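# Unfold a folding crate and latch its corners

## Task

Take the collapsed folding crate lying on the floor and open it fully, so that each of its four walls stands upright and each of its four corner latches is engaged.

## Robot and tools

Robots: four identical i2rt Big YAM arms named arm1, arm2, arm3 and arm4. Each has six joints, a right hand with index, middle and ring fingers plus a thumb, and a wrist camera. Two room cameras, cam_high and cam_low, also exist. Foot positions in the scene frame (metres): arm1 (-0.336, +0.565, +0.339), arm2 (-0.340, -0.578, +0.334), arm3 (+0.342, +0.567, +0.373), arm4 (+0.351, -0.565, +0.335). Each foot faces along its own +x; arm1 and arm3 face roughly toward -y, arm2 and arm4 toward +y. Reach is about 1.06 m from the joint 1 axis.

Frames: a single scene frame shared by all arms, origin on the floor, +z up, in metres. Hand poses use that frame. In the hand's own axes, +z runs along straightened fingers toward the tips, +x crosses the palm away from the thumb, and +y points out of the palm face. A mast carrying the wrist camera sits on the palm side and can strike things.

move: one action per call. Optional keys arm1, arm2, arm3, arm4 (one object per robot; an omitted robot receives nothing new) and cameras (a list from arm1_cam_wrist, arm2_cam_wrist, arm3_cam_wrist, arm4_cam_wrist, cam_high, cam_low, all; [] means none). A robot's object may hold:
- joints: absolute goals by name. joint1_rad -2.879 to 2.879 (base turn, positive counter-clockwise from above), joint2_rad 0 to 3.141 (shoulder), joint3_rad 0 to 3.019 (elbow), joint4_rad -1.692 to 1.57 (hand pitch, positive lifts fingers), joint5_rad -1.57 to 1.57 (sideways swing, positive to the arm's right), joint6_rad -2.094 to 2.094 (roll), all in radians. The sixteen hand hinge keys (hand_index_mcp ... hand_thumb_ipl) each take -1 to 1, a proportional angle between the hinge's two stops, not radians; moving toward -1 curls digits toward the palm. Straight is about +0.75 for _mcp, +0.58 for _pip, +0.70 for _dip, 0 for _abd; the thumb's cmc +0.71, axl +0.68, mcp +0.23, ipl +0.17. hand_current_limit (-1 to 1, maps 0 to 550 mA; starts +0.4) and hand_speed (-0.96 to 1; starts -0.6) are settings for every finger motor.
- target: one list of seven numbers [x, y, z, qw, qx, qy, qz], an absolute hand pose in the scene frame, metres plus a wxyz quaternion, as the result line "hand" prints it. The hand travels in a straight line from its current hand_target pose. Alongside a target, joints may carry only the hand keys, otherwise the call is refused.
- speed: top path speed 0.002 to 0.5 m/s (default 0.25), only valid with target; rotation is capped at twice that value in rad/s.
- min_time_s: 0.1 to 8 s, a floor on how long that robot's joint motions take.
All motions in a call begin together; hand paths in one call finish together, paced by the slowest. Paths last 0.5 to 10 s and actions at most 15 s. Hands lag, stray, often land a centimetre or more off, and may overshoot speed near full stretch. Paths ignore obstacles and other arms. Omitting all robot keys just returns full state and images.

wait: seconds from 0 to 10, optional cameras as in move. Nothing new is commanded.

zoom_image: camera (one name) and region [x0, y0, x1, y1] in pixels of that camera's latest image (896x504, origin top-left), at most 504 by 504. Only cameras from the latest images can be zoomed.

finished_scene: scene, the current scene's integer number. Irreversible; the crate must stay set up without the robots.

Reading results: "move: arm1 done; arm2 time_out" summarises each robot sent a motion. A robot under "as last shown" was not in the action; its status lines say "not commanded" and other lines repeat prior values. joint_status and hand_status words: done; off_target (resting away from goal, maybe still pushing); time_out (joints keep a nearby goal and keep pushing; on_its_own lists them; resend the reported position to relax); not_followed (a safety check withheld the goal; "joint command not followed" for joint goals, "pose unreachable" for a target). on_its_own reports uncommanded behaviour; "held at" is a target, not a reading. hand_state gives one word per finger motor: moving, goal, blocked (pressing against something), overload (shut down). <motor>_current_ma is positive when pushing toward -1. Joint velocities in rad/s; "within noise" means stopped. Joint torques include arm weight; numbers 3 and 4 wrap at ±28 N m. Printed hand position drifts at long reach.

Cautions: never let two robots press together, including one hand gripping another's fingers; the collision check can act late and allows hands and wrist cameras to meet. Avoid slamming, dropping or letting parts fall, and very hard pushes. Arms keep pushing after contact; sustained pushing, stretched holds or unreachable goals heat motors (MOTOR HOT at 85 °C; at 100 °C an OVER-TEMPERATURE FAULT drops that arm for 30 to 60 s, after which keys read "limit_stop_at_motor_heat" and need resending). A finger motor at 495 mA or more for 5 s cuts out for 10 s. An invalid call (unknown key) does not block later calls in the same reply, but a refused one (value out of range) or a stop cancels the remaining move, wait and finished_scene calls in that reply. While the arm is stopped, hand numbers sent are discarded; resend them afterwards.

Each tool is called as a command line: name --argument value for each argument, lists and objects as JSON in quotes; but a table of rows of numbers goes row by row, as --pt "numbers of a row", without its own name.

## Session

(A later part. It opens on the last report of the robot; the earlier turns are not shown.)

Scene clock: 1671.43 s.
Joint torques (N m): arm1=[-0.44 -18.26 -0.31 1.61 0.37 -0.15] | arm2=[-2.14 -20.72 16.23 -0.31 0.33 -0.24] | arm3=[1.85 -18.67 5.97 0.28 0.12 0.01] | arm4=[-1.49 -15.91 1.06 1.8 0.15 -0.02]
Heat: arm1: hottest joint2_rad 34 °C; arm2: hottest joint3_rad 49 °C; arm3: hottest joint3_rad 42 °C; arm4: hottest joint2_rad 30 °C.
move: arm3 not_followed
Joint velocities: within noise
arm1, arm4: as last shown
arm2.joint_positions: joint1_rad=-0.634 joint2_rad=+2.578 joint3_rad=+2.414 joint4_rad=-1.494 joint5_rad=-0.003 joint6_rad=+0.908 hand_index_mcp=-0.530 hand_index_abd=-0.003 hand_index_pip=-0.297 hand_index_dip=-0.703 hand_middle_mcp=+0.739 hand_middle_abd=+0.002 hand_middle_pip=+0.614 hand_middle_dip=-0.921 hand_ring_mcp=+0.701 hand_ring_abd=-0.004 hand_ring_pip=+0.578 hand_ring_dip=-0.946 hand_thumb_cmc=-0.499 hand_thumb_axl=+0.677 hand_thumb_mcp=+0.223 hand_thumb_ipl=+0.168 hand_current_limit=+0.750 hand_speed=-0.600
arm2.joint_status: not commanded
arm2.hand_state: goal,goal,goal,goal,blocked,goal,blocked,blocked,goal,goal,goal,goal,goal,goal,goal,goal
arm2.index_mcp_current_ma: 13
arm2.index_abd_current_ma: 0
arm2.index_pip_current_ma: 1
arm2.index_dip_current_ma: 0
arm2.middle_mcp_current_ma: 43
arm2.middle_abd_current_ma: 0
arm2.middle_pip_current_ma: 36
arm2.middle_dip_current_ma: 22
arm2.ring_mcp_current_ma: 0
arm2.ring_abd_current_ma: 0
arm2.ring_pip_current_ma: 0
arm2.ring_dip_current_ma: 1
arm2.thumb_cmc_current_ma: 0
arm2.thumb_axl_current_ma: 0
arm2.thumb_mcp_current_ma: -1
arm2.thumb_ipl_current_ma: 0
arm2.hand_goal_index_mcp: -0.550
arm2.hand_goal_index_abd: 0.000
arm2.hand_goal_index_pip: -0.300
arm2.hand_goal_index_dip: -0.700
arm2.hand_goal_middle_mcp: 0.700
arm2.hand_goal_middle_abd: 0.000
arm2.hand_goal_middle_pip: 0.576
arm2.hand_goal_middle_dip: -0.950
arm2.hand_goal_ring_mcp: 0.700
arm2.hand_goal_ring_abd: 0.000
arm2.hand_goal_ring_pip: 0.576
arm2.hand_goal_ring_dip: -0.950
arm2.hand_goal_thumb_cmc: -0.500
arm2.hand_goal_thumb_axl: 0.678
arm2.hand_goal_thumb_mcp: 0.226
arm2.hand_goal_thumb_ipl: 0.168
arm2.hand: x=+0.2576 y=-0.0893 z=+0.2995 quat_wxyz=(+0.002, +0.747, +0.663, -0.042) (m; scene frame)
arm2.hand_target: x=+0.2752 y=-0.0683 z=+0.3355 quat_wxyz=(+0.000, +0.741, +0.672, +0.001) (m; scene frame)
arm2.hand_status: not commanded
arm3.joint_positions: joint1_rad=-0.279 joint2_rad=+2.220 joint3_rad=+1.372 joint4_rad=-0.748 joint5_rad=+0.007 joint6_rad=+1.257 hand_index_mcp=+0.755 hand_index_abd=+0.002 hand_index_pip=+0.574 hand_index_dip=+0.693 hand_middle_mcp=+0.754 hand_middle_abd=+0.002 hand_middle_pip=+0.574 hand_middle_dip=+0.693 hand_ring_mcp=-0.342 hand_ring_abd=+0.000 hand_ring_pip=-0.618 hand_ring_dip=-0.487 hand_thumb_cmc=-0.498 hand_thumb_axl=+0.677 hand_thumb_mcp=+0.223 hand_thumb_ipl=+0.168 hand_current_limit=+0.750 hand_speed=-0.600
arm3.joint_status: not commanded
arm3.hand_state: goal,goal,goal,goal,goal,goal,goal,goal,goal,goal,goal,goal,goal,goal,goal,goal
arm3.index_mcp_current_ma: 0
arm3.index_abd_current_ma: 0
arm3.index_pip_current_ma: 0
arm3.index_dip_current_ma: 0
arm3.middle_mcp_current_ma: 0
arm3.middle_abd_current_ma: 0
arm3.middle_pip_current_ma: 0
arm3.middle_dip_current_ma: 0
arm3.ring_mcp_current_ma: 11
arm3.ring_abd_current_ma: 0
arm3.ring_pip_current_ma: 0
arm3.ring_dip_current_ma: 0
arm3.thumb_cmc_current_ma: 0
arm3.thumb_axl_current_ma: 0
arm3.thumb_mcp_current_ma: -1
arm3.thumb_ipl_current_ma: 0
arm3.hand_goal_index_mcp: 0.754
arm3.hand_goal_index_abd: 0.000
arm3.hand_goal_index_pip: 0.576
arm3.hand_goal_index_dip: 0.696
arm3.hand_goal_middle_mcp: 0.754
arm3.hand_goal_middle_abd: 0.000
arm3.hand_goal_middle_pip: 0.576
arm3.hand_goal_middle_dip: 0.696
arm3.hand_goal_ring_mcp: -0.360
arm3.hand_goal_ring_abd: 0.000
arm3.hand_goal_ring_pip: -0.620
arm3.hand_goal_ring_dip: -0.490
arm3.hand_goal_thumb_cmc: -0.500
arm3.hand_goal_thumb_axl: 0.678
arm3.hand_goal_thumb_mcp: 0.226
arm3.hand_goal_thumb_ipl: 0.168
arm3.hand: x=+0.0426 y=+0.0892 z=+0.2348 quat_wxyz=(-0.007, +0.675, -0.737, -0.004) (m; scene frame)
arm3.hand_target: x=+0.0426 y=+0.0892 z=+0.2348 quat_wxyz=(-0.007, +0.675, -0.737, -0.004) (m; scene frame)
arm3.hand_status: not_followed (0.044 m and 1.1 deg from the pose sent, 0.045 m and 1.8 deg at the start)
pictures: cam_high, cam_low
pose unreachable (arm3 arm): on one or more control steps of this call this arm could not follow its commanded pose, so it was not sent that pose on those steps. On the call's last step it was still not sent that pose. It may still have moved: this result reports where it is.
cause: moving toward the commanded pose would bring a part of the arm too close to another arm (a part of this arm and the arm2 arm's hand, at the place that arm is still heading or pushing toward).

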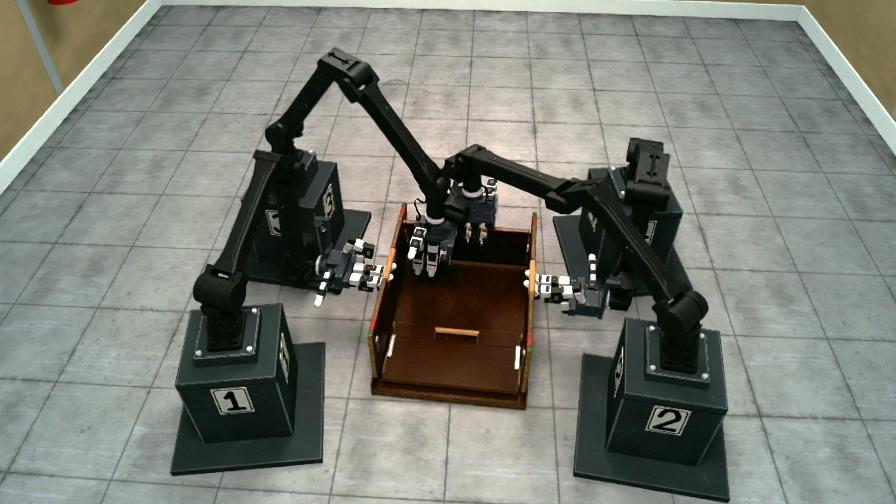

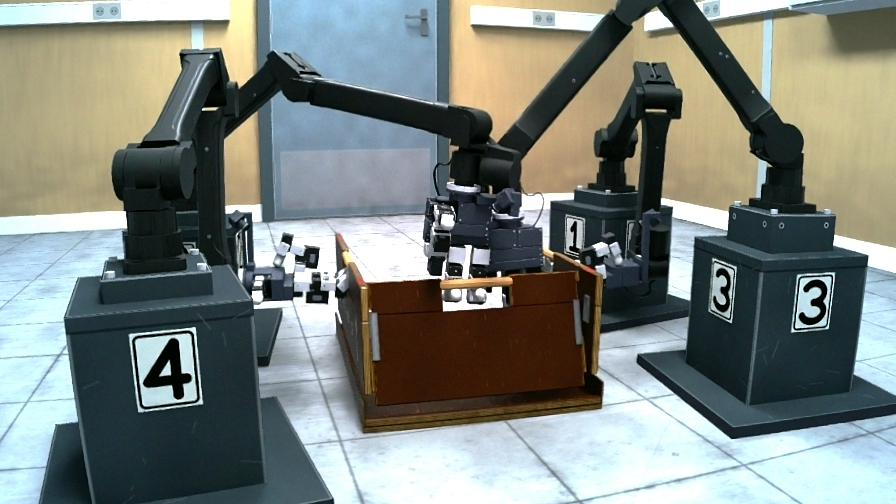

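move --arm3 '{"target": [0.0, 0.11, 0.45, 0.0, 0.6717, -0.7408, 0.0], "speed": 0.3}'

move --arm2 '{"target": [0.312, -0.072, 0.362, 0.0967, 0.7344, 0.6659, 0.0876], "speed": 0.08}' --cameras '["cam_low", "cam_high"]'

zoom_image --camera "cam_low" --region '[340, 210, 600, 430]'

zoom_image --camera "cam_high" --region '[350, 160, 560, 340]'

Scene clock: 1690.13 s.
Joint torques (N m): arm1=[-0.44 -18.26 -0.32 1.59 0.37 -0.16] | arm2=[-2.08 -20.66 16.23 -0.32 0.33 -0.24] | arm3=[1.14 -17.08 12.11 -0.03 0.07 -0.13] | arm4=[-1.44 -15.91 1.05 1.77 0.16 -0.03]
Heat: arm1: hottest joint2_rad 34 °C; arm2: hottest joint3_rad 49 °C; arm3: hottest joint3_rad 41 °C; arm4: hottest joint2_rad 30 °C.
move: arm3 off_target
Joint velocities: within noise
arm1, arm2, arm4: as last shown
arm3.joint_positions: joint1_rad=-0.353 joint2_rad=+1.888 joint3_rad=+1.439 joint4_rad=-1.168 joint5_rad=+0.008 joint6_rad=+1.199 hand_index_mcp=+0.755 hand_index_abd=+0.002 hand_index_pip=+0.574 hand_index_dip=+0.693 hand_middle_mcp=+0.754 hand_middle_abd=+0.002 hand_middle_pip=+0.574 hand_middle_dip=+0.693 hand_ring_mcp=-0.342 hand_ring_abd=+0.000 hand_ring_pip=-0.618 hand_ring_dip=-0.487 hand_thumb_cmc=-0.498 hand_thumb_axl=+0.677 hand_thumb_mcp=+0.223 hand_thumb_ipl=+0.168 hand_current_limit=+0.750 hand_speed=-0.600
arm3.joint_status: not commanded
arm3.hand_state: goal,goal,goal,goal,goal,goal,goal,goal,goal,goal,goal,goal,goal,goal,goal,goal
arm3.index_mcp_current_ma: 0
arm3.index_abd_current_ma: 0
arm3.index_pip_current_ma: 0
arm3.index_dip_current_ma: 0
arm3.middle_mcp_current_ma: 0
arm3.middle_abd_current_ma: 0
arm3.middle_pip_current_ma: 0
arm3.middle_dip_current_ma: 0
arm3.ring_mcp_current_ma: 11
arm3.ring_abd_current_ma: 0
arm3.ring_pip_current_ma: 0
arm3.ring_dip_current_ma: 0
arm3.thumb_cmc_current_ma: 0
arm3.thumb_axl_current_ma: 0
arm3.thumb_mcp_current_ma: -1
arm3.thumb_ipl_current_ma: 0
arm3.hand_goal_index_mcp: 0.754
arm3.hand_goal_index_abd: 0.000
arm3.hand_goal_index_pip: 0.576
arm3.hand_goal_index_dip: 0.696
arm3.hand_goal_middle_mcp: 0.754
arm3.hand_goal_middle_abd: 0.000
arm3.hand_goal_middle_pip: 0.576
arm3.hand_goal_middle_dip: 0.696
arm3.hand_goal_ring_mcp: -0.360
arm3.hand_goal_ring_abd: 0.000
arm3.hand_goal_ring_pip: -0.620
arm3.hand_goal_ring_dip: -0.490
arm3.hand_goal_thumb_cmc: -0.500
arm3.hand_goal_thumb_axl: 0.678
arm3.hand_goal_thumb_mcp: 0.226
arm3.hand_goal_thumb_ipl: 0.168
arm3.hand: x=+0.0123 y=+0.1224 z=+0.4334 quat_wxyz=(-0.017, +0.669, -0.743, -0.008) (m; scene frame)
arm3.hand_target: x=+0.0004 y=+0.1106 z=+0.4504 quat_wxyz=(+0.000, +0.672, -0.741, +0.000) (m; scene frame)
arm3.hand_status: off_target (0.024 m and 2.2 deg from the pose sent, 0.220 m and 1.1 deg at the start)
pictures: none

Scene clock: 1692.40 s.
Joint torques (N m): arm1=[-0.62 -18.26 -0.32 1.59 0.37 -0.16] | arm2=[-2.78 -23.71 10.14 2.25 1.1 -0.08] | arm3=[1.14 -17.2 12.11 -0.05 0.07 -0.14] | arm4=[-1.49 -16.03 1.05 1.8 0.15 -0.02]
Heat: arm1: hottest joint2_rad 34 °C; arm2: hottest joint3_rad 49 °C; arm3: hottest joint3_rad 42 °C; arm4: hottest joint2_rad 30 °C.
move: arm2 off_target
Joint velocities: within noise
arm1, arm3: as last shown
arm1.joint_positions: joint1_rad=+1.139 joint2_rad=+2.633 joint3_rad=+0.947 joint4_rad=+1.563 joint5_rad=+1.384 joint6_rad=+0.125 hand_index_mcp=+0.775 hand_index_abd=-0.003 hand_index_pip=+0.587 hand_index_dip=-0.031 hand_middle_mcp=+0.762 hand_middle_abd=-0.005 hand_middle_pip=+0.585 hand_middle_dip=-0.011 hand_ring_mcp=-0.358 hand_ring_abd=+0.001 hand_ring_pip=-0.620 hand_ring_dip=-0.487 hand_thumb_cmc=+0.721 hand_thumb_axl=+0.677 hand_thumb_mcp=+0.226 hand_thumb_ipl=+0.168 hand_current_limit=+0.750 hand_speed=-0.600
arm1.middle_dip_current_ma: 27
arm1.hand: x=+0.0271 y=+0.2824 z=+0.2879 quat_wxyz=(+0.698, +0.715, -0.032, -0.026) (m; scene frame)
arm1.hand_target: x=+0.0202 y=+0.2780 z=+0.2891 quat_wxyz=(+0.698, +0.714, -0.037, -0.035) (m; scene frame)
arm2.joint_positions: joint1_rad=-0.621 joint2_rad=+2.538 joint3_rad=+2.336 joint4_rad=-1.304 joint5_rad=+0.188 joint6_rad=+0.885 hand_index_mcp=-0.530 hand_index_abd=-0.003 hand_index_pip=-0.297 hand_index_dip=-0.703 hand_middle_mcp=+0.725 hand_middle_abd=+0.002 hand_middle_pip=+0.597 hand_middle_dip=-0.933 hand_ring_mcp=+0.730 hand_ring_abd=+0.002 hand_ring_pip=+0.578 hand_ring_dip=-0.947 hand_thumb_cmc=-0.499 hand_thumb_axl=+0.677 hand_thumb_mcp=+0.223 hand_thumb_ipl=+0.168 hand_current_limit=+0.750 hand_speed=-0.600
arm2.joint_status: not commanded
arm2.hand_state: goal,goal,goal,goal,blocked,goal,blocked,goal,blocked,goal,goal,goal,goal,goal,goal,goal
arm2.index_mcp_current_ma: 13
arm2.index_abd_current_ma: 0
arm2.index_pip_current_ma: 0
arm2.index_dip_current_ma: 0
arm2.middle_mcp_current_ma: 19
arm2.middle_abd_current_ma: 0
arm2.middle_pip_current_ma: 13
arm2.middle_dip_current_ma: 9
arm2.ring_mcp_current_ma: 27
arm2.ring_abd_current_ma: 0
arm2.ring_pip_current_ma: 0
arm2.ring_dip_current_ma: 1
arm2.thumb_cmc_current_ma: 0
arm2.thumb_axl_current_ma: 0
arm2.thumb_mcp_current_ma: -1
arm2.thumb_ipl_current_ma: 0
arm2.hand_goal_index_mcp: -0.550
arm2.hand_goal_index_abd: 0.000
arm2.hand_goal_index_pip: -0.300
arm2.hand_goal_index_dip: -0.700
arm2.hand_goal_middle_mcp: 0.700
arm2.hand_goal_middle_abd: 0.000
arm2.hand_goal_middle_pip: 0.576
arm2.hand_goal_middle_dip: -0.950
arm2.hand_goal_ring_mcp: 0.700
arm2.hand_goal_ring_abd: 0.000
arm2.hand_goal_ring_pip: 0.576
arm2.hand_goal_ring_dip: -0.950
arm2.hand_goal_thumb_cmc: -0.500
arm2.hand_goal_thumb_axl: 0.678
arm2.hand_goal_thumb_mcp: 0.226
arm2.hand_goal_thumb_ipl: 0.168
arm2.hand: x=+0.2935 y=-0.0814 z=+0.3225 quat_wxyz=(+0.092, +0.734, +0.672, +0.039) (m; scene frame)
arm2.hand_target: x=+0.3104 y=-0.0735 z=+0.3626 quat_wxyz=(+0.097, +0.735, +0.666, +0.087) (m; scene frame)
arm2.hand_status: off_target (0.045 m and 5.6 deg from the pose sent, 0.085 m and 18.5 deg at the start)
arm3.hand_target: x=+0.0004 y=+0.1107 z=+0.4504 quat_wxyz=(+0.000, +0.672, -0.741, +0.000) (m; scene frame)
arm4.joint_positions: joint1_rad=+1.244 joint2_rad=+2.613 joint3_rad=+0.931 joint4_rad=+1.550 joint5_rad=+1.458 joint6_rad=+0.121 hand_index_mcp=+0.795 hand_index_abd=+0.000 hand_index_pip=+0.606 hand_index_dip=-0.011 hand_middle_mcp=+0.765 hand_middle_abd=-0.001 hand_middle_pip=+0.612 hand_middle_dip=+0.048 hand_ring_mcp=-0.358 hand_ring_abd=+0.001 hand_ring_pip=-0.620 hand_ring_dip=-0.488 hand_thumb_cmc=+0.721 hand_thumb_axl=+0.677 hand_thumb_mcp=+0.224 hand_thumb_ipl=+0.168 hand_current_limit=+0.750 hand_speed=-0.600
arm4.joint_status: not commanded
arm4.hand_state: blocked,goal,blocked,blocked,goal,goal,blocked,blocked,goal,goal,goal,goal,goal,goal,goal,goal
arm4.index_mcp_current_ma: 38
arm4.index_abd_current_ma: 0
arm4.index_pip_current_ma: 19
arm4.index_dip_current_ma: 32
arm4.middle_mcp_current_ma: 4
arm4.middle_abd_current_ma: 0
arm4.middle_pip_current_ma: 27
arm4.middle_dip_current_ma: 46
arm4.ring_mcp_current_ma: 0
arm4.ring_abd_current_ma: 0
arm4.ring_pip_current_ma: 0
arm4.ring_dip_current_ma: 0
arm4.thumb_cmc_current_ma: 1
arm4.thumb_axl_current_ma: 0
arm4.thumb_mcp_current_ma: 0
arm4.thumb_ipl_current_ma: 0
arm4.hand_goal_index_mcp: 0.754
arm4.hand_goal_index_abd: 0.000
arm4.hand_goal_index_pip: 0.576
arm4.hand_goal_index_dip: -0.050
arm4.hand_goal_middle_mcp: 0.754
arm4.hand_goal_middle_abd: 0.000
arm4.hand_goal_middle_pip: 0.576
arm4.hand_goal_middle_dip: 0.000
arm4.hand_goal_ring_mcp: -0.360
arm4.hand_goal_ring_abd: 0.000
arm4.hand_goal_ring_pip: -0.620
arm4.hand_goal_ring_dip: -0.490
arm4.hand_goal_thumb_cmc: 0.714
arm4.hand_goal_thumb_axl: 0.678
arm4.hand_goal_thumb_mcp: 0.226
arm4.hand_goal_thumb_ipl: 0.168
arm4.hand: x=-0.0191 y=-0.3121 z=+0.2885 quat_wxyz=(+0.036, +0.023, +0.711, +0.702) (m; scene frame)
arm4.hand_target: x=-0.0159 y=-0.3052 z=+0.2860 quat_wxyz=(+0.035, +0.035, +0.710, +0.703) (m; scene frame)
arm4.hand_status: not commanded
pictures: cam_high, cam_low

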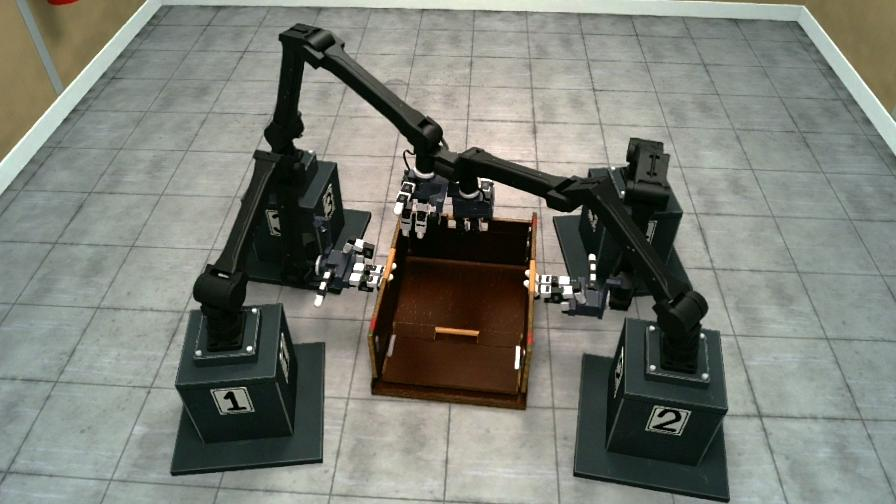

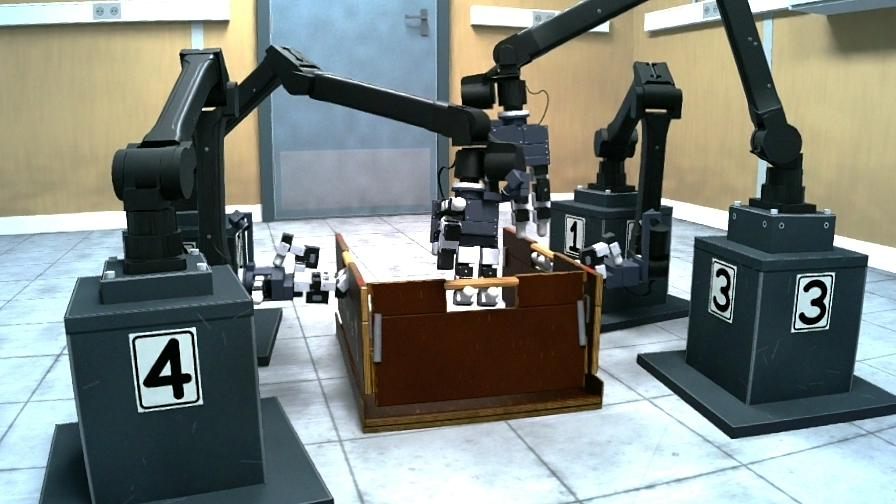

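Scaled by 1.938.

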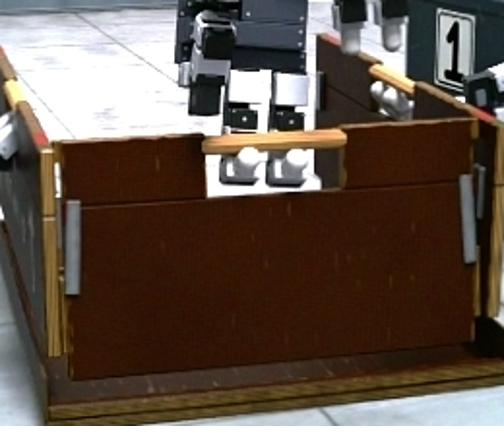

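Scaled by 2.400.

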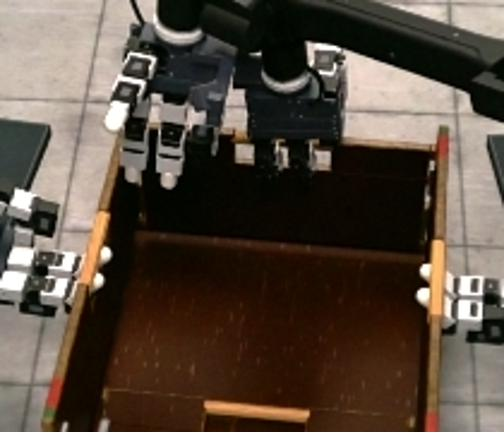

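move --arm2 '{"target": [0.365, -0.075, 0.385, 0.1918, 0.7155, 0.6488, 0.1737], "speed": 0.08}' --cameras '["cam_low", "cam_high"]'

zoom_image --camera "cam_low" --region '[340, 210, 640, 430]'

zoom_image --camera "cam_high" --region '[350, 160, 560, 340]'

Scene clock: 1697.93 s.
Joint torques (N m): arm1=[-0.5 -18.2 -0.34 1.59 0.38 -0.15] | arm2=[-4.89 -22.77 11.59 4.85 2.3 -0.18] | arm3=[1.08 -17.2 12.11 -0.03 0.06 -0.14] | arm4=[-1.55 -16.09 1.05 1.78 0.15 -0.03]
Heat: arm1: hottest joint2_rad 34 °C; arm2: hottest joint3_rad 49 °C; arm3: hottest joint3_rad 42 °C; arm4: hottest joint2_rad 30 °C.
move: arm2 off_target
Joint velocities: within noise
arm1, arm3, arm4: as last shown
arm1.joint_positions: joint1_rad=+1.139 joint2_rad=+2.633 joint3_rad=+0.947 joint4_rad=+1.563 joint5_rad=+1.384 joint6_rad=+0.125 hand_index_mcp=+0.775 hand_index_abd=-0.003 hand_index_pip=+0.587 hand_index_dip=-0.031 hand_middle_mcp=+0.763 hand_middle_abd=-0.005 hand_middle_pip=+0.585 hand_middle_dip=-0.011 hand_ring_mcp=-0.358 hand_ring_abd=+0.001 hand_ring_pip=-0.620 hand_ring_dip=-0.487 hand_thumb_cmc=+0.721 hand_thumb_axl=+0.677 hand_thumb_mcp=+0.226 hand_thumb_ipl=+0.168 hand_current_limit=+0.750 hand_speed=-0.600
arm1.hand_target: x=+0.0202 y=+0.2781 z=+0.2890 quat_wxyz=(+0.698, +0.714, -0.037, -0.035) (m; scene frame)
arm2.joint_positions: joint1_rad=-0.614 joint2_rad=+2.522 joint3_rad=+2.277 joint4_rad=-1.141 joint5_rad=+0.357 joint6_rad=+0.827 hand_index_mcp=-0.532 hand_index_abd=-0.003 hand_index_pip=-0.297 hand_index_dip=-0.703 hand_middle_mcp=+0.809 hand_middle_abd=+0.016 hand_middle_pip=+0.614 hand_middle_dip=-0.912 hand_ring_mcp=+0.793 hand_ring_abd=-0.001 hand_ring_pip=+0.620 hand_ring_dip=-0.943 hand_thumb_cmc=-0.499 hand_thumb_axl=+0.677 hand_thumb_mcp=+0.223 hand_thumb_ipl=+0.168 hand_current_limit=+0.750 hand_speed=-0.600
arm2.joint_status: not commanded
arm2.hand_state: goal,goal,goal,goal,blocked,goal,blocked,blocked,blocked,goal,blocked,goal,goal,goal,goal,goal
arm2.index_mcp_current_ma: 11
arm2.index_abd_current_ma: 0
arm2.index_pip_current_ma: 0
arm2.index_dip_current_ma: 0
arm2.middle_mcp_current_ma: 252
arm2.middle_abd_current_ma: 6
arm2.middle_pip_current_ma: 37
arm2.middle_dip_current_ma: 37
arm2.ring_mcp_current_ma: 192
arm2.ring_abd_current_ma: 0
arm2.ring_pip_current_ma: 46
arm2.ring_dip_current_ma: 2
arm2.thumb_cmc_current_ma: 0
arm2.thumb_axl_current_ma: 0
arm2.thumb_mcp_current_ma: -1
arm2.thumb_ipl_current_ma: 0
arm2.hand_goal_index_mcp: -0.550
arm2.hand_goal_index_abd: 0.000
arm2.hand_goal_index_pip: -0.300
arm2.hand_goal_index_dip: -0.700
arm2.hand_goal_middle_mcp: 0.700
arm2.hand_goal_middle_abd: 0.000
arm2.hand_goal_middle_pip: 0.576
arm2.hand_goal_middle_dip: -0.950
arm2.hand_goal_ring_mcp: 0.700
arm2.hand_goal_ring_abd: 0.000
arm2.hand_goal_ring_pip: 0.576
arm2.hand_goal_ring_dip: -0.950
arm2.hand_goal_thumb_cmc: -0.500
arm2.hand_goal_thumb_axl: 0.678
arm2.hand_goal_thumb_mcp: 0.226
arm2.hand_goal_thumb_ipl: 0.168
arm2.hand: x=+0.3211 y=-0.0770 z=+0.3404 quat_wxyz=(+0.174, +0.710, +0.675, +0.098) (m; scene frame)
arm2.hand_target: x=+0.3593 y=-0.0798 z=+0.3877 quat_wxyz=(+0.193, +0.718, +0.647, +0.170) (m; scene frame)
arm2.hand_status: off_target (0.063 m and 9.4 deg from the pose sent, 0.095 m and 19.5 deg at the start)
pictures: cam_high, cam_low

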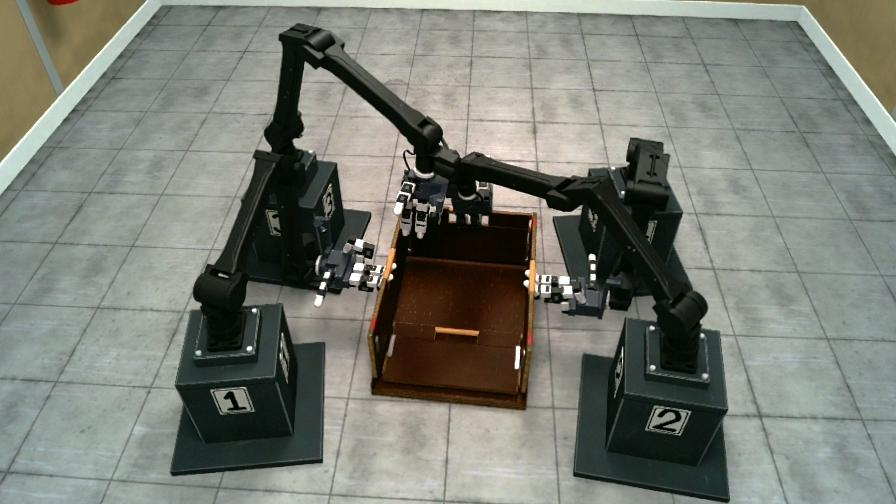

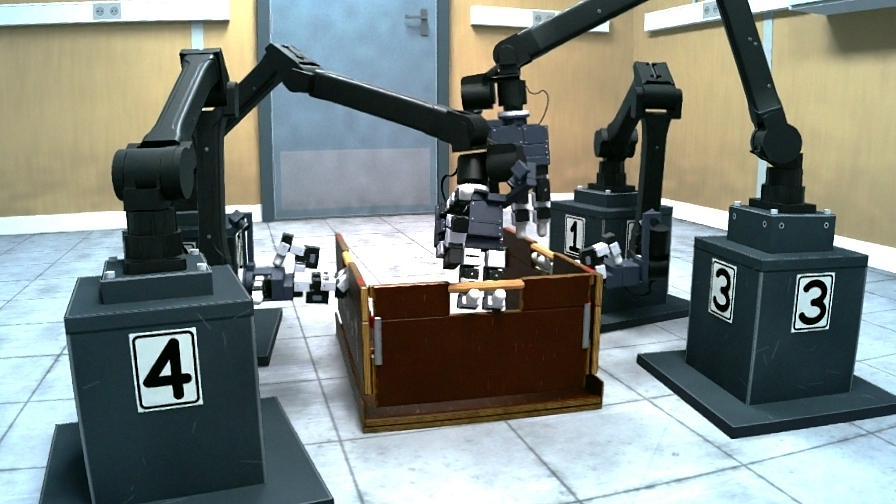

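Scaled by 1.680.

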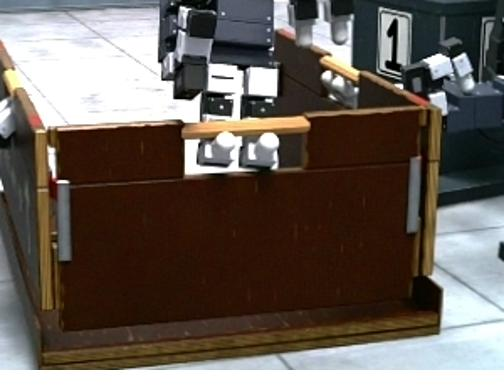

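Scaled by 2.400.

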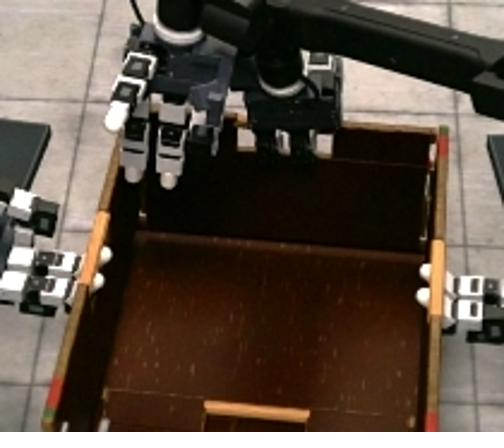

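zoom_image --camera "cam_low" --region '[350, 260, 410, 420]'

zoom_image --camera "cam_low" --region '[560, 240, 620, 420]'

zoom_image --camera "cam_high" --region '[500, 190, 560, 250]'

Scaled by 3.150.

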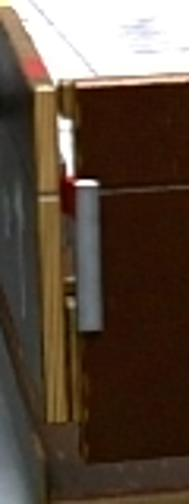

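Scaled by 2.800.

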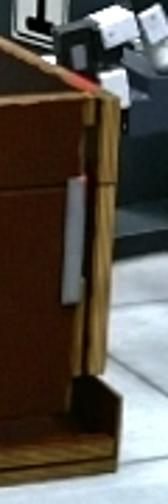

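Scaled by 8.400.

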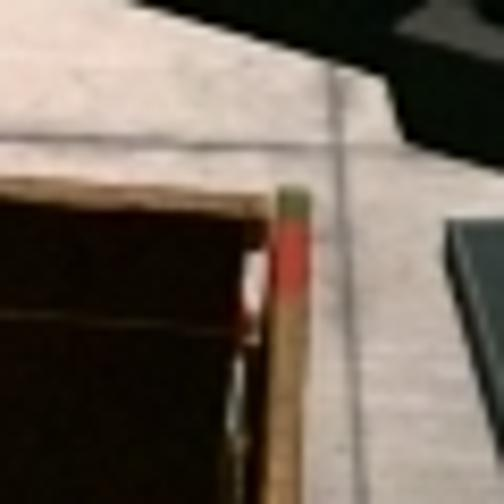

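move --arm2 '{"target": [0.405, -0.080, 0.395, 0.1918, 0.7155, 0.6488, 0.1737], "speed": 0.08, "joints": {"hand_middle_mcp": 0.72, "hand_ring_mcp": 0.70}}' --cameras '["cam_low", "cam_high"]'

zoom_image --camera "cam_low" --region '[340, 210, 640, 430]'

zoom_image --camera "cam_high" --region '[380, 190, 560, 270]'

Scene clock: 1708.93 s.
Joint torques (N m): arm1=[-0.44 -18.2 -0.32 1.58 0.38 -0.15] | arm2=[-8.12 -20.01 19.54 3.11 1.96 -0.33] | arm3=[1.08 -17.14 12.08 -0.02 0.07 -0.13] | arm4=[-1.44 -15.97 1.1 1.83 0.16 -0.03]
Heat: arm1: hottest joint2_rad 34 °C; arm2: hottest joint3_rad 50 °C; arm3: hottest joint3_rad 44 °C; arm4: hottest joint2_rad 30 °C.
move: arm2 off_target
Joint velocities: within noise
arm1, arm3, arm4: as last shown
arm2.joint_positions: joint1_rad=-0.616 joint2_rad=+2.520 joint3_rad=+2.275 joint4_rad=-1.139 joint5_rad=+0.355 joint6_rad=+0.794 hand_index_mcp=-0.532 hand_index_abd=-0.003 hand_index_pip=-0.298 hand_index_dip=-0.703 hand_middle_mcp=+0.827 hand_middle_abd=+0.016 hand_middle_pip=+0.610 hand_middle_dip=-0.912 hand_ring_mcp=+0.796 hand_ring_abd=-0.003 hand_ring_pip=+0.616 hand_ring_dip=-0.943 hand_thumb_cmc=-0.499 hand_thumb_axl=+0.677 hand_thumb_mcp=+0.223 hand_thumb_ipl=+0.168 hand_current_limit=+0.750 hand_speed=-0.600
arm2.joint_status: hand_middle_mcp off_target (ended at +0.827, target +0.720); hand_ring_mcp off_target (ended at +0.796, target +0.700)
arm2.hand_state: goal,goal,goal,goal,blocked,goal,blocked,blocked,blocked,goal,blocked,goal,goal,goal,goal,goal
arm2.index_mcp_current_ma: 11
arm2.index_abd_current_ma: 0
arm2.index_pip_current_ma: 0
arm2.index_dip_current_ma: 0
arm2.middle_mcp_current_ma: 244
arm2.middle_abd_current_ma: 6
arm2.middle_pip_current_ma: 30
arm2.middle_dip_current_ma: 37
arm2.ring_mcp_current_ma: 204
arm2.ring_abd_current_ma: 0
arm2.ring_pip_current_ma: 40
arm2.ring_dip_current_ma: 2
arm2.thumb_cmc_current_ma: 0
arm2.thumb_axl_current_ma: 0
arm2.thumb_mcp_current_ma: -1
arm2.thumb_ipl_current_ma: 0
arm2.hand_goal_index_mcp: -0.550
arm2.hand_goal_index_abd: 0.000
arm2.hand_goal_index_pip: -0.300
arm2.hand_goal_index_dip: -0.700
arm2.hand_goal_middle_mcp: 0.720
arm2.hand_goal_middle_abd: 0.000
arm2.hand_goal_middle_pip: 0.576
arm2.hand_goal_middle_dip: -0.950
arm2.hand_goal_ring_mcp: 0.700
arm2.hand_goal_ring_abd: 0.000
arm2.hand_goal_ring_pip: 0.576
arm2.hand_goal_ring_dip: -0.950
arm2.hand_goal_thumb_cmc: -0.500
arm2.hand_goal_thumb_axl: 0.678
arm2.hand_goal_thumb_mcp: 0.226
arm2.hand_goal_thumb_ipl: 0.168
arm2.hand: x=+0.3232 y=-0.0753 z=+0.3415 quat_wxyz=(+0.175, +0.700, +0.686, +0.097) (m; scene frame)
arm2.hand_target: x=+0.3902 y=-0.0927 z=+0.4006 quat_wxyz=(+0.195, +0.715, +0.648, +0.174) (m; scene frame)
arm2.hand_status: off_target (0.098 m and 10.2 deg from the pose sent, 0.100 m and 9.4 deg at the start)
pictures: cam_high, cam_low

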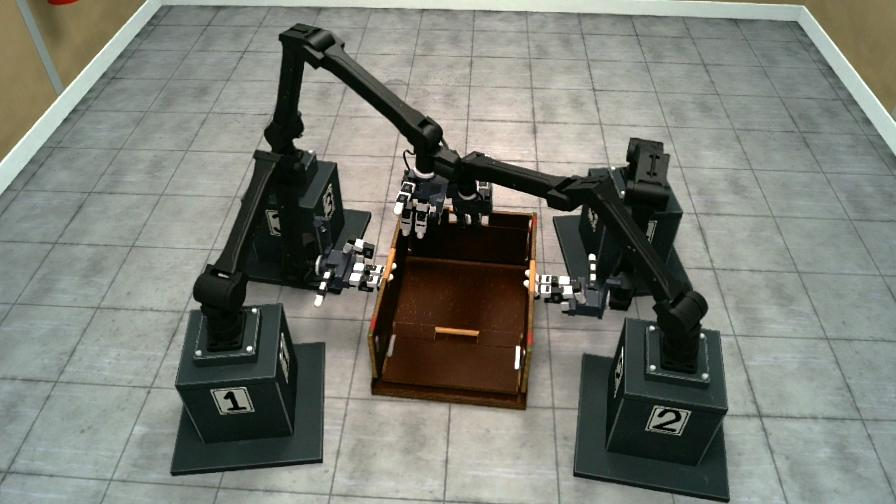

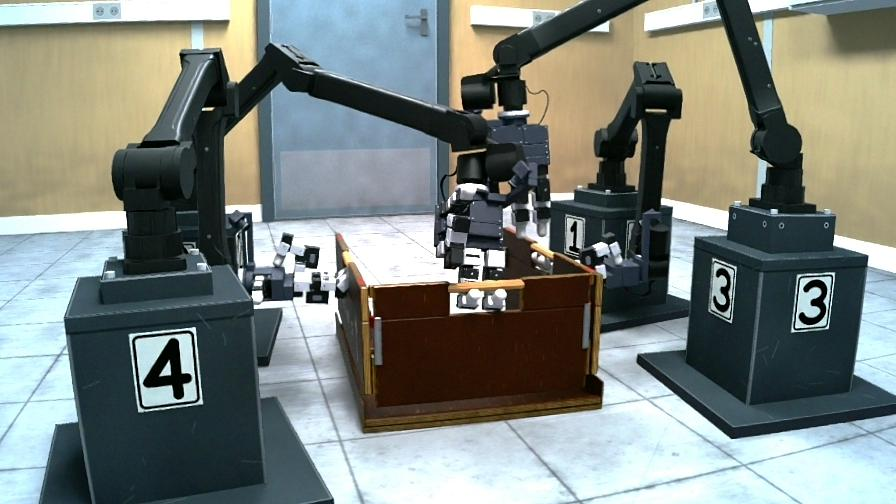

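Scaled by 1.680.

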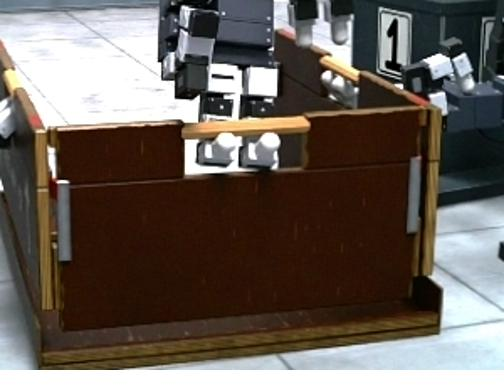

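Scaled by 2.800.

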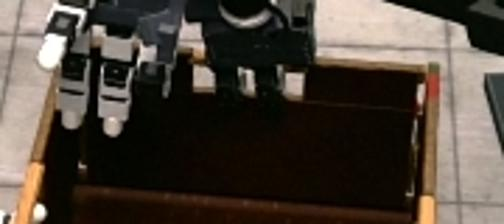

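move --arm3 '{"joints": {"hand_ring_mcp": -0.36}}' --cameras '["arm3_cam_wrist", "arm4_cam_wrist", "arm1_cam_wrist", "arm2_cam_wrist"]'

Scene clock: 1716.27 s.
Joint torques (N m): arm1=[-0.56 -18.32 -0.32 1.59 0.38 -0.16] | arm2=[-8.06 -19.72 19.67 3.15 1.96 -0.32] | arm3=[1.08 -17.2 12.1 -0.06 0.07 -0.14] | arm4=[-1.49 -15.97 1.06 1.8 0.15 -0.03]
Heat: arm1: hottest joint2_rad 34 °C; arm2: hottest joint3_rad 55 °C; arm3: hottest joint3_rad 45 °C; arm4: hottest joint2_rad 30 °C.
move: arm3 done
Joint velocities: within noise
arm1, arm2, arm4: as last shown
arm2.joint_positions: joint1_rad=-0.616 joint2_rad=+2.520 joint3_rad=+2.276 joint4_rad=-1.139 joint5_rad=+0.355 joint6_rad=+0.794 hand_index_mcp=-0.532 hand_index_abd=-0.003 hand_index_pip=-0.298 hand_index_dip=-0.703 hand_middle_mcp=+0.827 hand_middle_abd=+0.016 hand_middle_pip=+0.610 hand_middle_dip=-0.912 hand_ring_mcp=+0.796 hand_ring_abd=-0.003 hand_ring_pip=+0.616 hand_ring_dip=-0.943 hand_thumb_cmc=-0.499 hand_thumb_axl=+0.677 hand_thumb_mcp=+0.223 hand_thumb_ipl=+0.168 hand_current_limit=+0.750 hand_speed=-0.600
arm2.ring_pip_current_ma: 39
arm2.hand: x=+0.3234 y=-0.0756 z=+0.3413 quat_wxyz=(+0.175, +0.700, +0.686, +0.096) (m; scene frame)
arm2.hand_target: x=+0.3903 y=-0.0930 z=+0.4005 quat_wxyz=(+0.195, +0.715, +0.648, +0.174) (m; scene frame)
arm3.joint_positions: joint1_rad=-0.353 joint2_rad=+1.888 joint3_rad=+1.439 joint4_rad=-1.168 joint5_rad=+0.008 joint6_rad=+1.199 hand_index_mcp=+0.755 hand_index_abd=+0.002 hand_index_pip=+0.574 hand_index_dip=+0.693 hand_middle_mcp=+0.754 hand_middle_abd=+0.002 hand_middle_pip=+0.574 hand_middle_dip=+0.693 hand_ring_mcp=-0.342 hand_ring_abd=+0.000 hand_ring_pip=-0.618 hand_ring_dip=-0.487 hand_thumb_cmc=-0.498 hand_thumb_axl=+0.677 hand_thumb_mcp=+0.223 hand_thumb_ipl=+0.168 hand_current_limit=+0.750 hand_speed=-0.600
arm3.joint_status: all done
arm3.hand_state: goal,goal,goal,goal,goal,goal,goal,goal,goal,goal,goal,goal,goal,goal,goal,goal
arm3.index_mcp_current_ma: 0
arm3.index_abd_current_ma: 0
arm3.index_pip_current_ma: 0
arm3.index_dip_current_ma: 0
arm3.middle_mcp_current_ma: 0
arm3.middle_abd_current_ma: 0
arm3.middle_pip_current_ma: 0
arm3.middle_dip_current_ma: 0
arm3.ring_mcp_current_ma: 11
arm3.ring_abd_current_ma: 0
arm3.ring_pip_current_ma: 0
arm3.ring_dip_current_ma: 0
arm3.thumb_cmc_current_ma: 0
arm3.thumb_axl_current_ma: 0
arm3.thumb_mcp_current_ma: -1
arm3.thumb_ipl_current_ma: 0
arm3.hand_goal_index_mcp: 0.754
arm3.hand_goal_index_abd: 0.000
arm3.hand_goal_index_pip: 0.576
arm3.hand_goal_index_dip: 0.696
arm3.hand_goal_middle_mcp: 0.754
arm3.hand_goal_middle_abd: 0.000
arm3.hand_goal_middle_pip: 0.576
arm3.hand_goal_middle_dip: 0.696
arm3.hand_goal_ring_mcp: -0.360
arm3.hand_goal_ring_abd: 0.000
arm3.hand_goal_ring_pip: -0.620
arm3.hand_goal_ring_dip: -0.490
arm3.hand_goal_thumb_cmc: -0.500
arm3.hand_goal_thumb_axl: 0.678
arm3.hand_goal_thumb_mcp: 0.226
arm3.hand_goal_thumb_ipl: 0.168
arm3.hand: x=+0.0123 y=+0.1224 z=+0.4334 quat_wxyz=(-0.017, +0.669, -0.743, -0.008) (m; scene frame)
arm3.hand_target: x=+0.0004 y=+0.1107 z=+0.4504 quat_wxyz=(+0.000, +0.672, -0.741, +0.000) (m; scene frame)
arm3.hand_status: not commanded
pictures: arm1_cam_wrist, arm2_cam_wrist, arm3_cam_wrist, arm4_cam_wrist

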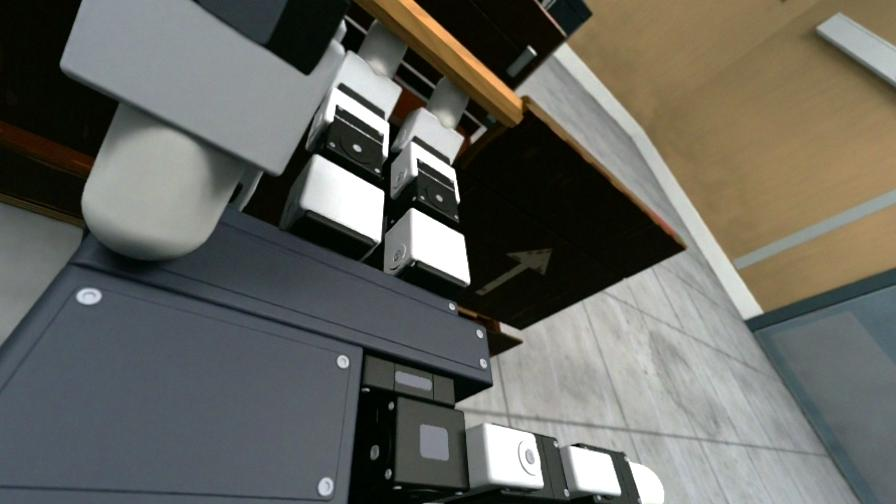

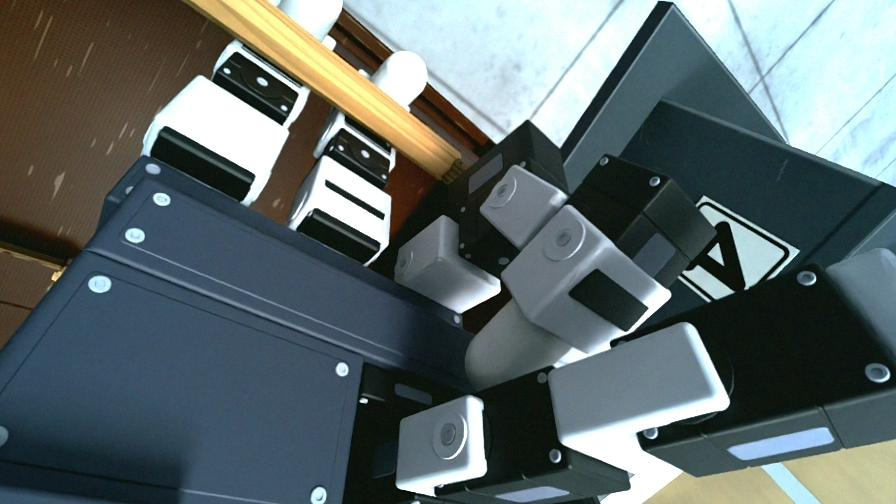

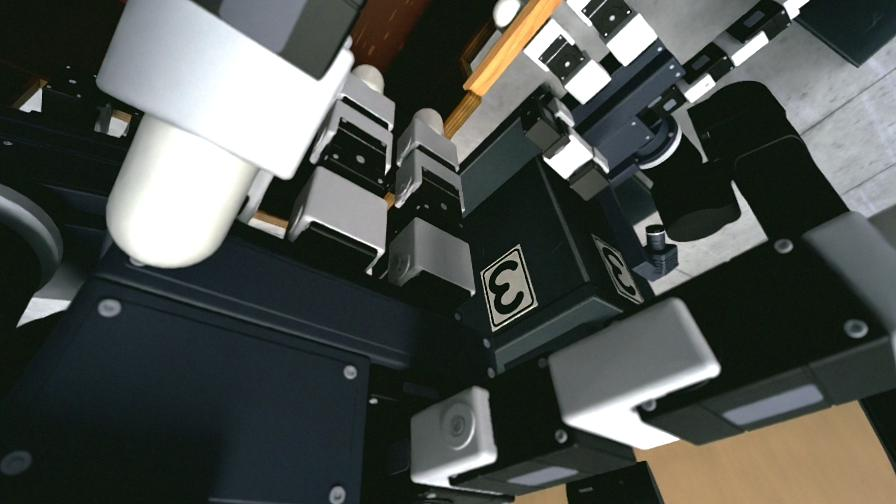

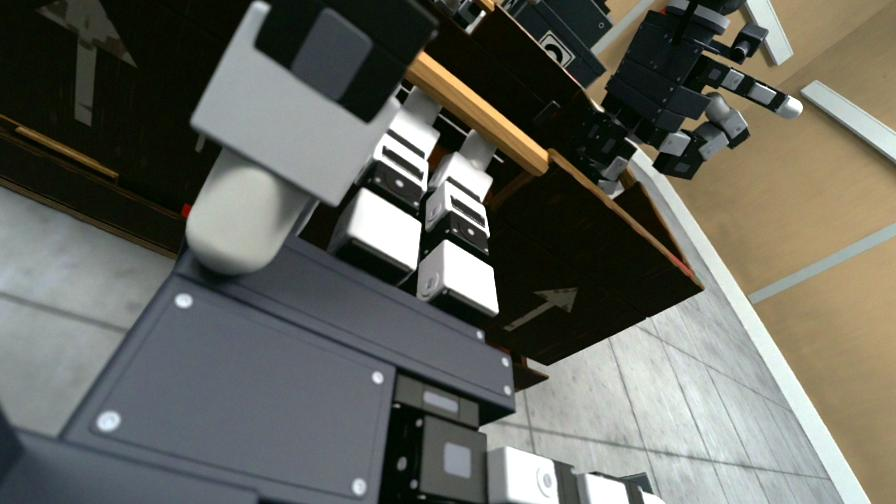

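zoom_image --camera "arm4_cam_wrist" --region '[560, 140, 730, 310]'

zoom_image --camera "arm3_cam_wrist" --region '[0, 60, 160, 180]'

Scaled by 2.965.

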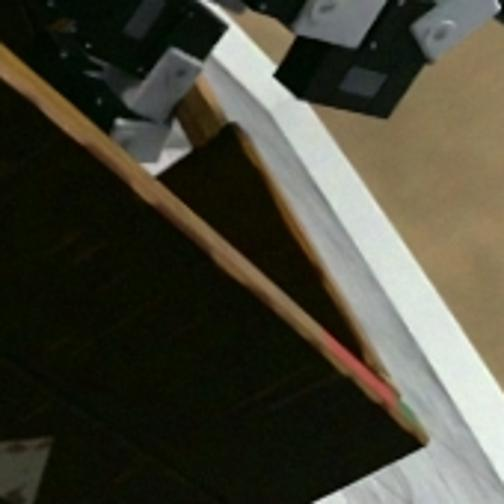

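Scaled by 3.150.

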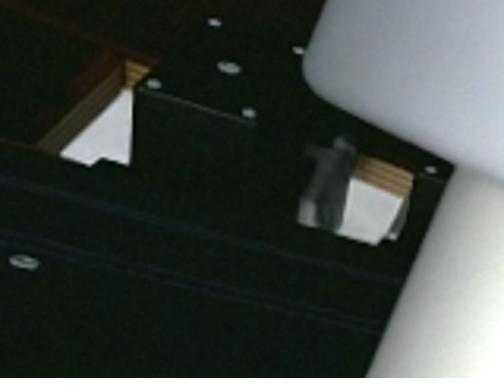

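move --arm3 '{"target": [-0.10, 0.12, 0.50, 0.0, 0.6717, -0.7408, 0.0], "speed": 0.3}' --cameras '["cam_high", "arm3_cam_wrist"]'

zoom_image --camera "cam_high" --region '[380, 190, 460, 250]'

zoom_image --camera "cam_high" --region '[480, 190, 560, 250]'

Scene clock: 1723.87 s.
Joint torques (N m): arm1=[-0.5 -18.26 -0.31 1.59 0.38 -0.16] | arm2=[-8 -19.66 19.67 3.17 1.96 -0.32] | arm3=[2.61 -18.9 13.34 -0.06 0.04 -0.15] | arm4=[-1.44 -16.09 1.06 1.8 0.14 -0.04]
Heat: arm1: hottest joint2_rad 34 °C; arm2: hottest joint3_rad 59 °C; arm3: hottest joint3_rad 45 °C; arm4: hottest joint2_rad 30 °C.
move: arm3 off_target
Joint velocities: within noise
arm1, arm2, arm4: as last shown
arm3.joint_positions: joint1_rad=-0.527 joint2_rad=+1.960 joint3_rad=+1.682 joint4_rad=-1.344 joint5_rad=+0.010 joint6_rad=+1.044 hand_index_mcp=+0.754 hand_index_abd=+0.002 hand_index_pip=+0.574 hand_index_dip=+0.693 hand_middle_mcp=+0.754 hand_middle_abd=+0.002 hand_middle_pip=+0.574 hand_middle_dip=+0.693 hand_ring_mcp=-0.342 hand_ring_abd=+0.000 hand_ring_pip=-0.618 hand_ring_dip=-0.487 hand_thumb_cmc=-0.499 hand_thumb_axl=+0.677 hand_thumb_mcp=+0.223 hand_thumb_ipl=+0.168 hand_current_limit=+0.750 hand_speed=-0.600
arm3.joint_status: not commanded
arm3.hand_state: goal,goal,goal,goal,goal,goal,goal,goal,goal,goal,goal,goal,goal,goal,goal,goal
arm3.index_mcp_current_ma: 0
arm3.index_abd_current_ma: 0
arm3.index_pip_current_ma: 0
arm3.index_dip_current_ma: 0
arm3.middle_mcp_current_ma: 0
arm3.middle_abd_current_ma: 0
arm3.middle_pip_current_ma: 0
arm3.middle_dip_current_ma: 0
arm3.ring_mcp_current_ma: 11
arm3.ring_abd_current_ma: 0
arm3.ring_pip_current_ma: 0
arm3.ring_dip_current_ma: 0
arm3.thumb_cmc_current_ma: 0
arm3.thumb_axl_current_ma: 0
arm3.thumb_mcp_current_ma: -1
arm3.thumb_ipl_current_ma: 0
arm3.hand_goal_index_mcp: 0.754
arm3.hand_goal_index_abd: 0.000
arm3.hand_goal_index_pip: 0.576
arm3.hand_goal_index_dip: 0.696
arm3.hand_goal_middle_mcp: 0.754
arm3.hand_goal_middle_abd: 0.000
arm3.hand_goal_middle_pip: 0.576
arm3.hand_goal_middle_dip: 0.696
arm3.hand_goal_ring_mcp: -0.360
arm3.hand_goal_ring_abd: 0.000
arm3.hand_goal_ring_pip: -0.620
arm3.hand_goal_ring_dip: -0.490
arm3.hand_goal_thumb_cmc: -0.500
arm3.hand_goal_thumb_axl: 0.678
arm3.hand_goal_thumb_mcp: 0.226
arm3.hand_goal_thumb_ipl: 0.168
arm3.hand: x=-0.0937 y=+0.1384 z=+0.4793 quat_wxyz=(-0.021, +0.662, -0.749, -0.005) (m; scene frame)
arm3.hand_target: x=-0.0992 y=+0.1209 z=+0.5001 quat_wxyz=(+0.000, +0.672, -0.741, +0.000) (m; scene frame)
arm3.hand_status: off_target (0.028 m and 2.9 deg from the pose sent, 0.131 m and 2.2 deg at the start)
pictures: arm3_cam_wrist, cam_high

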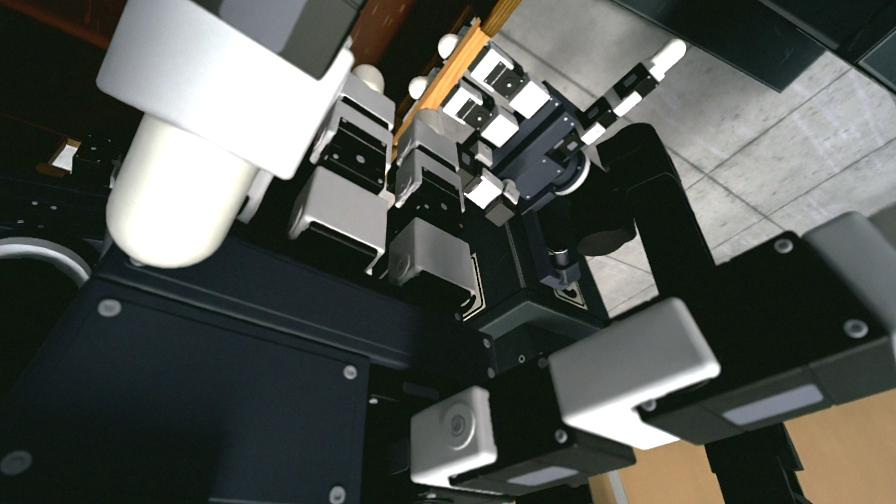

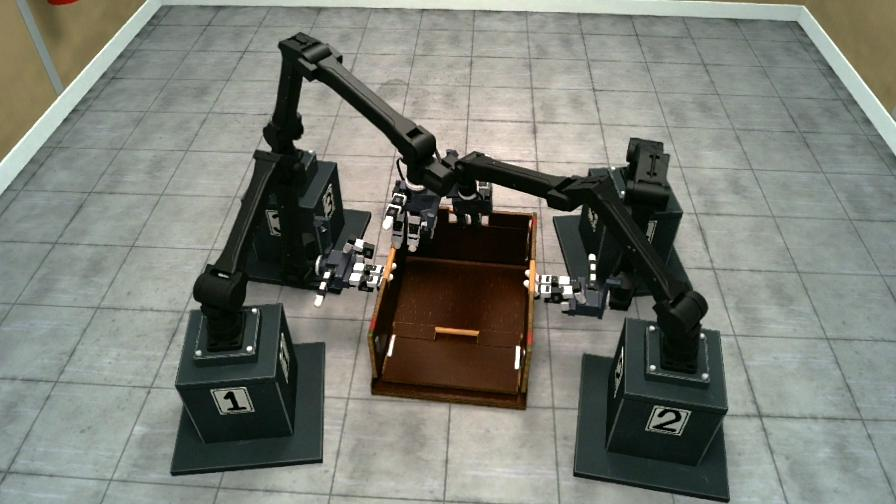

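Scaled by 6.300.

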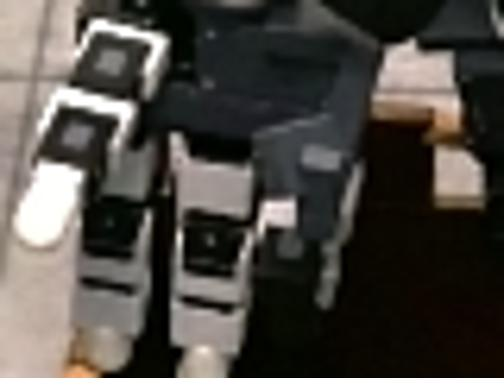

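Scaled by 6.300.

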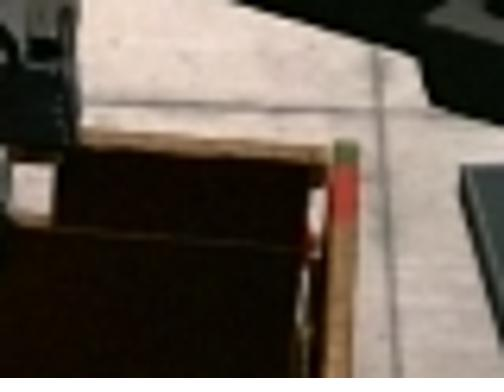

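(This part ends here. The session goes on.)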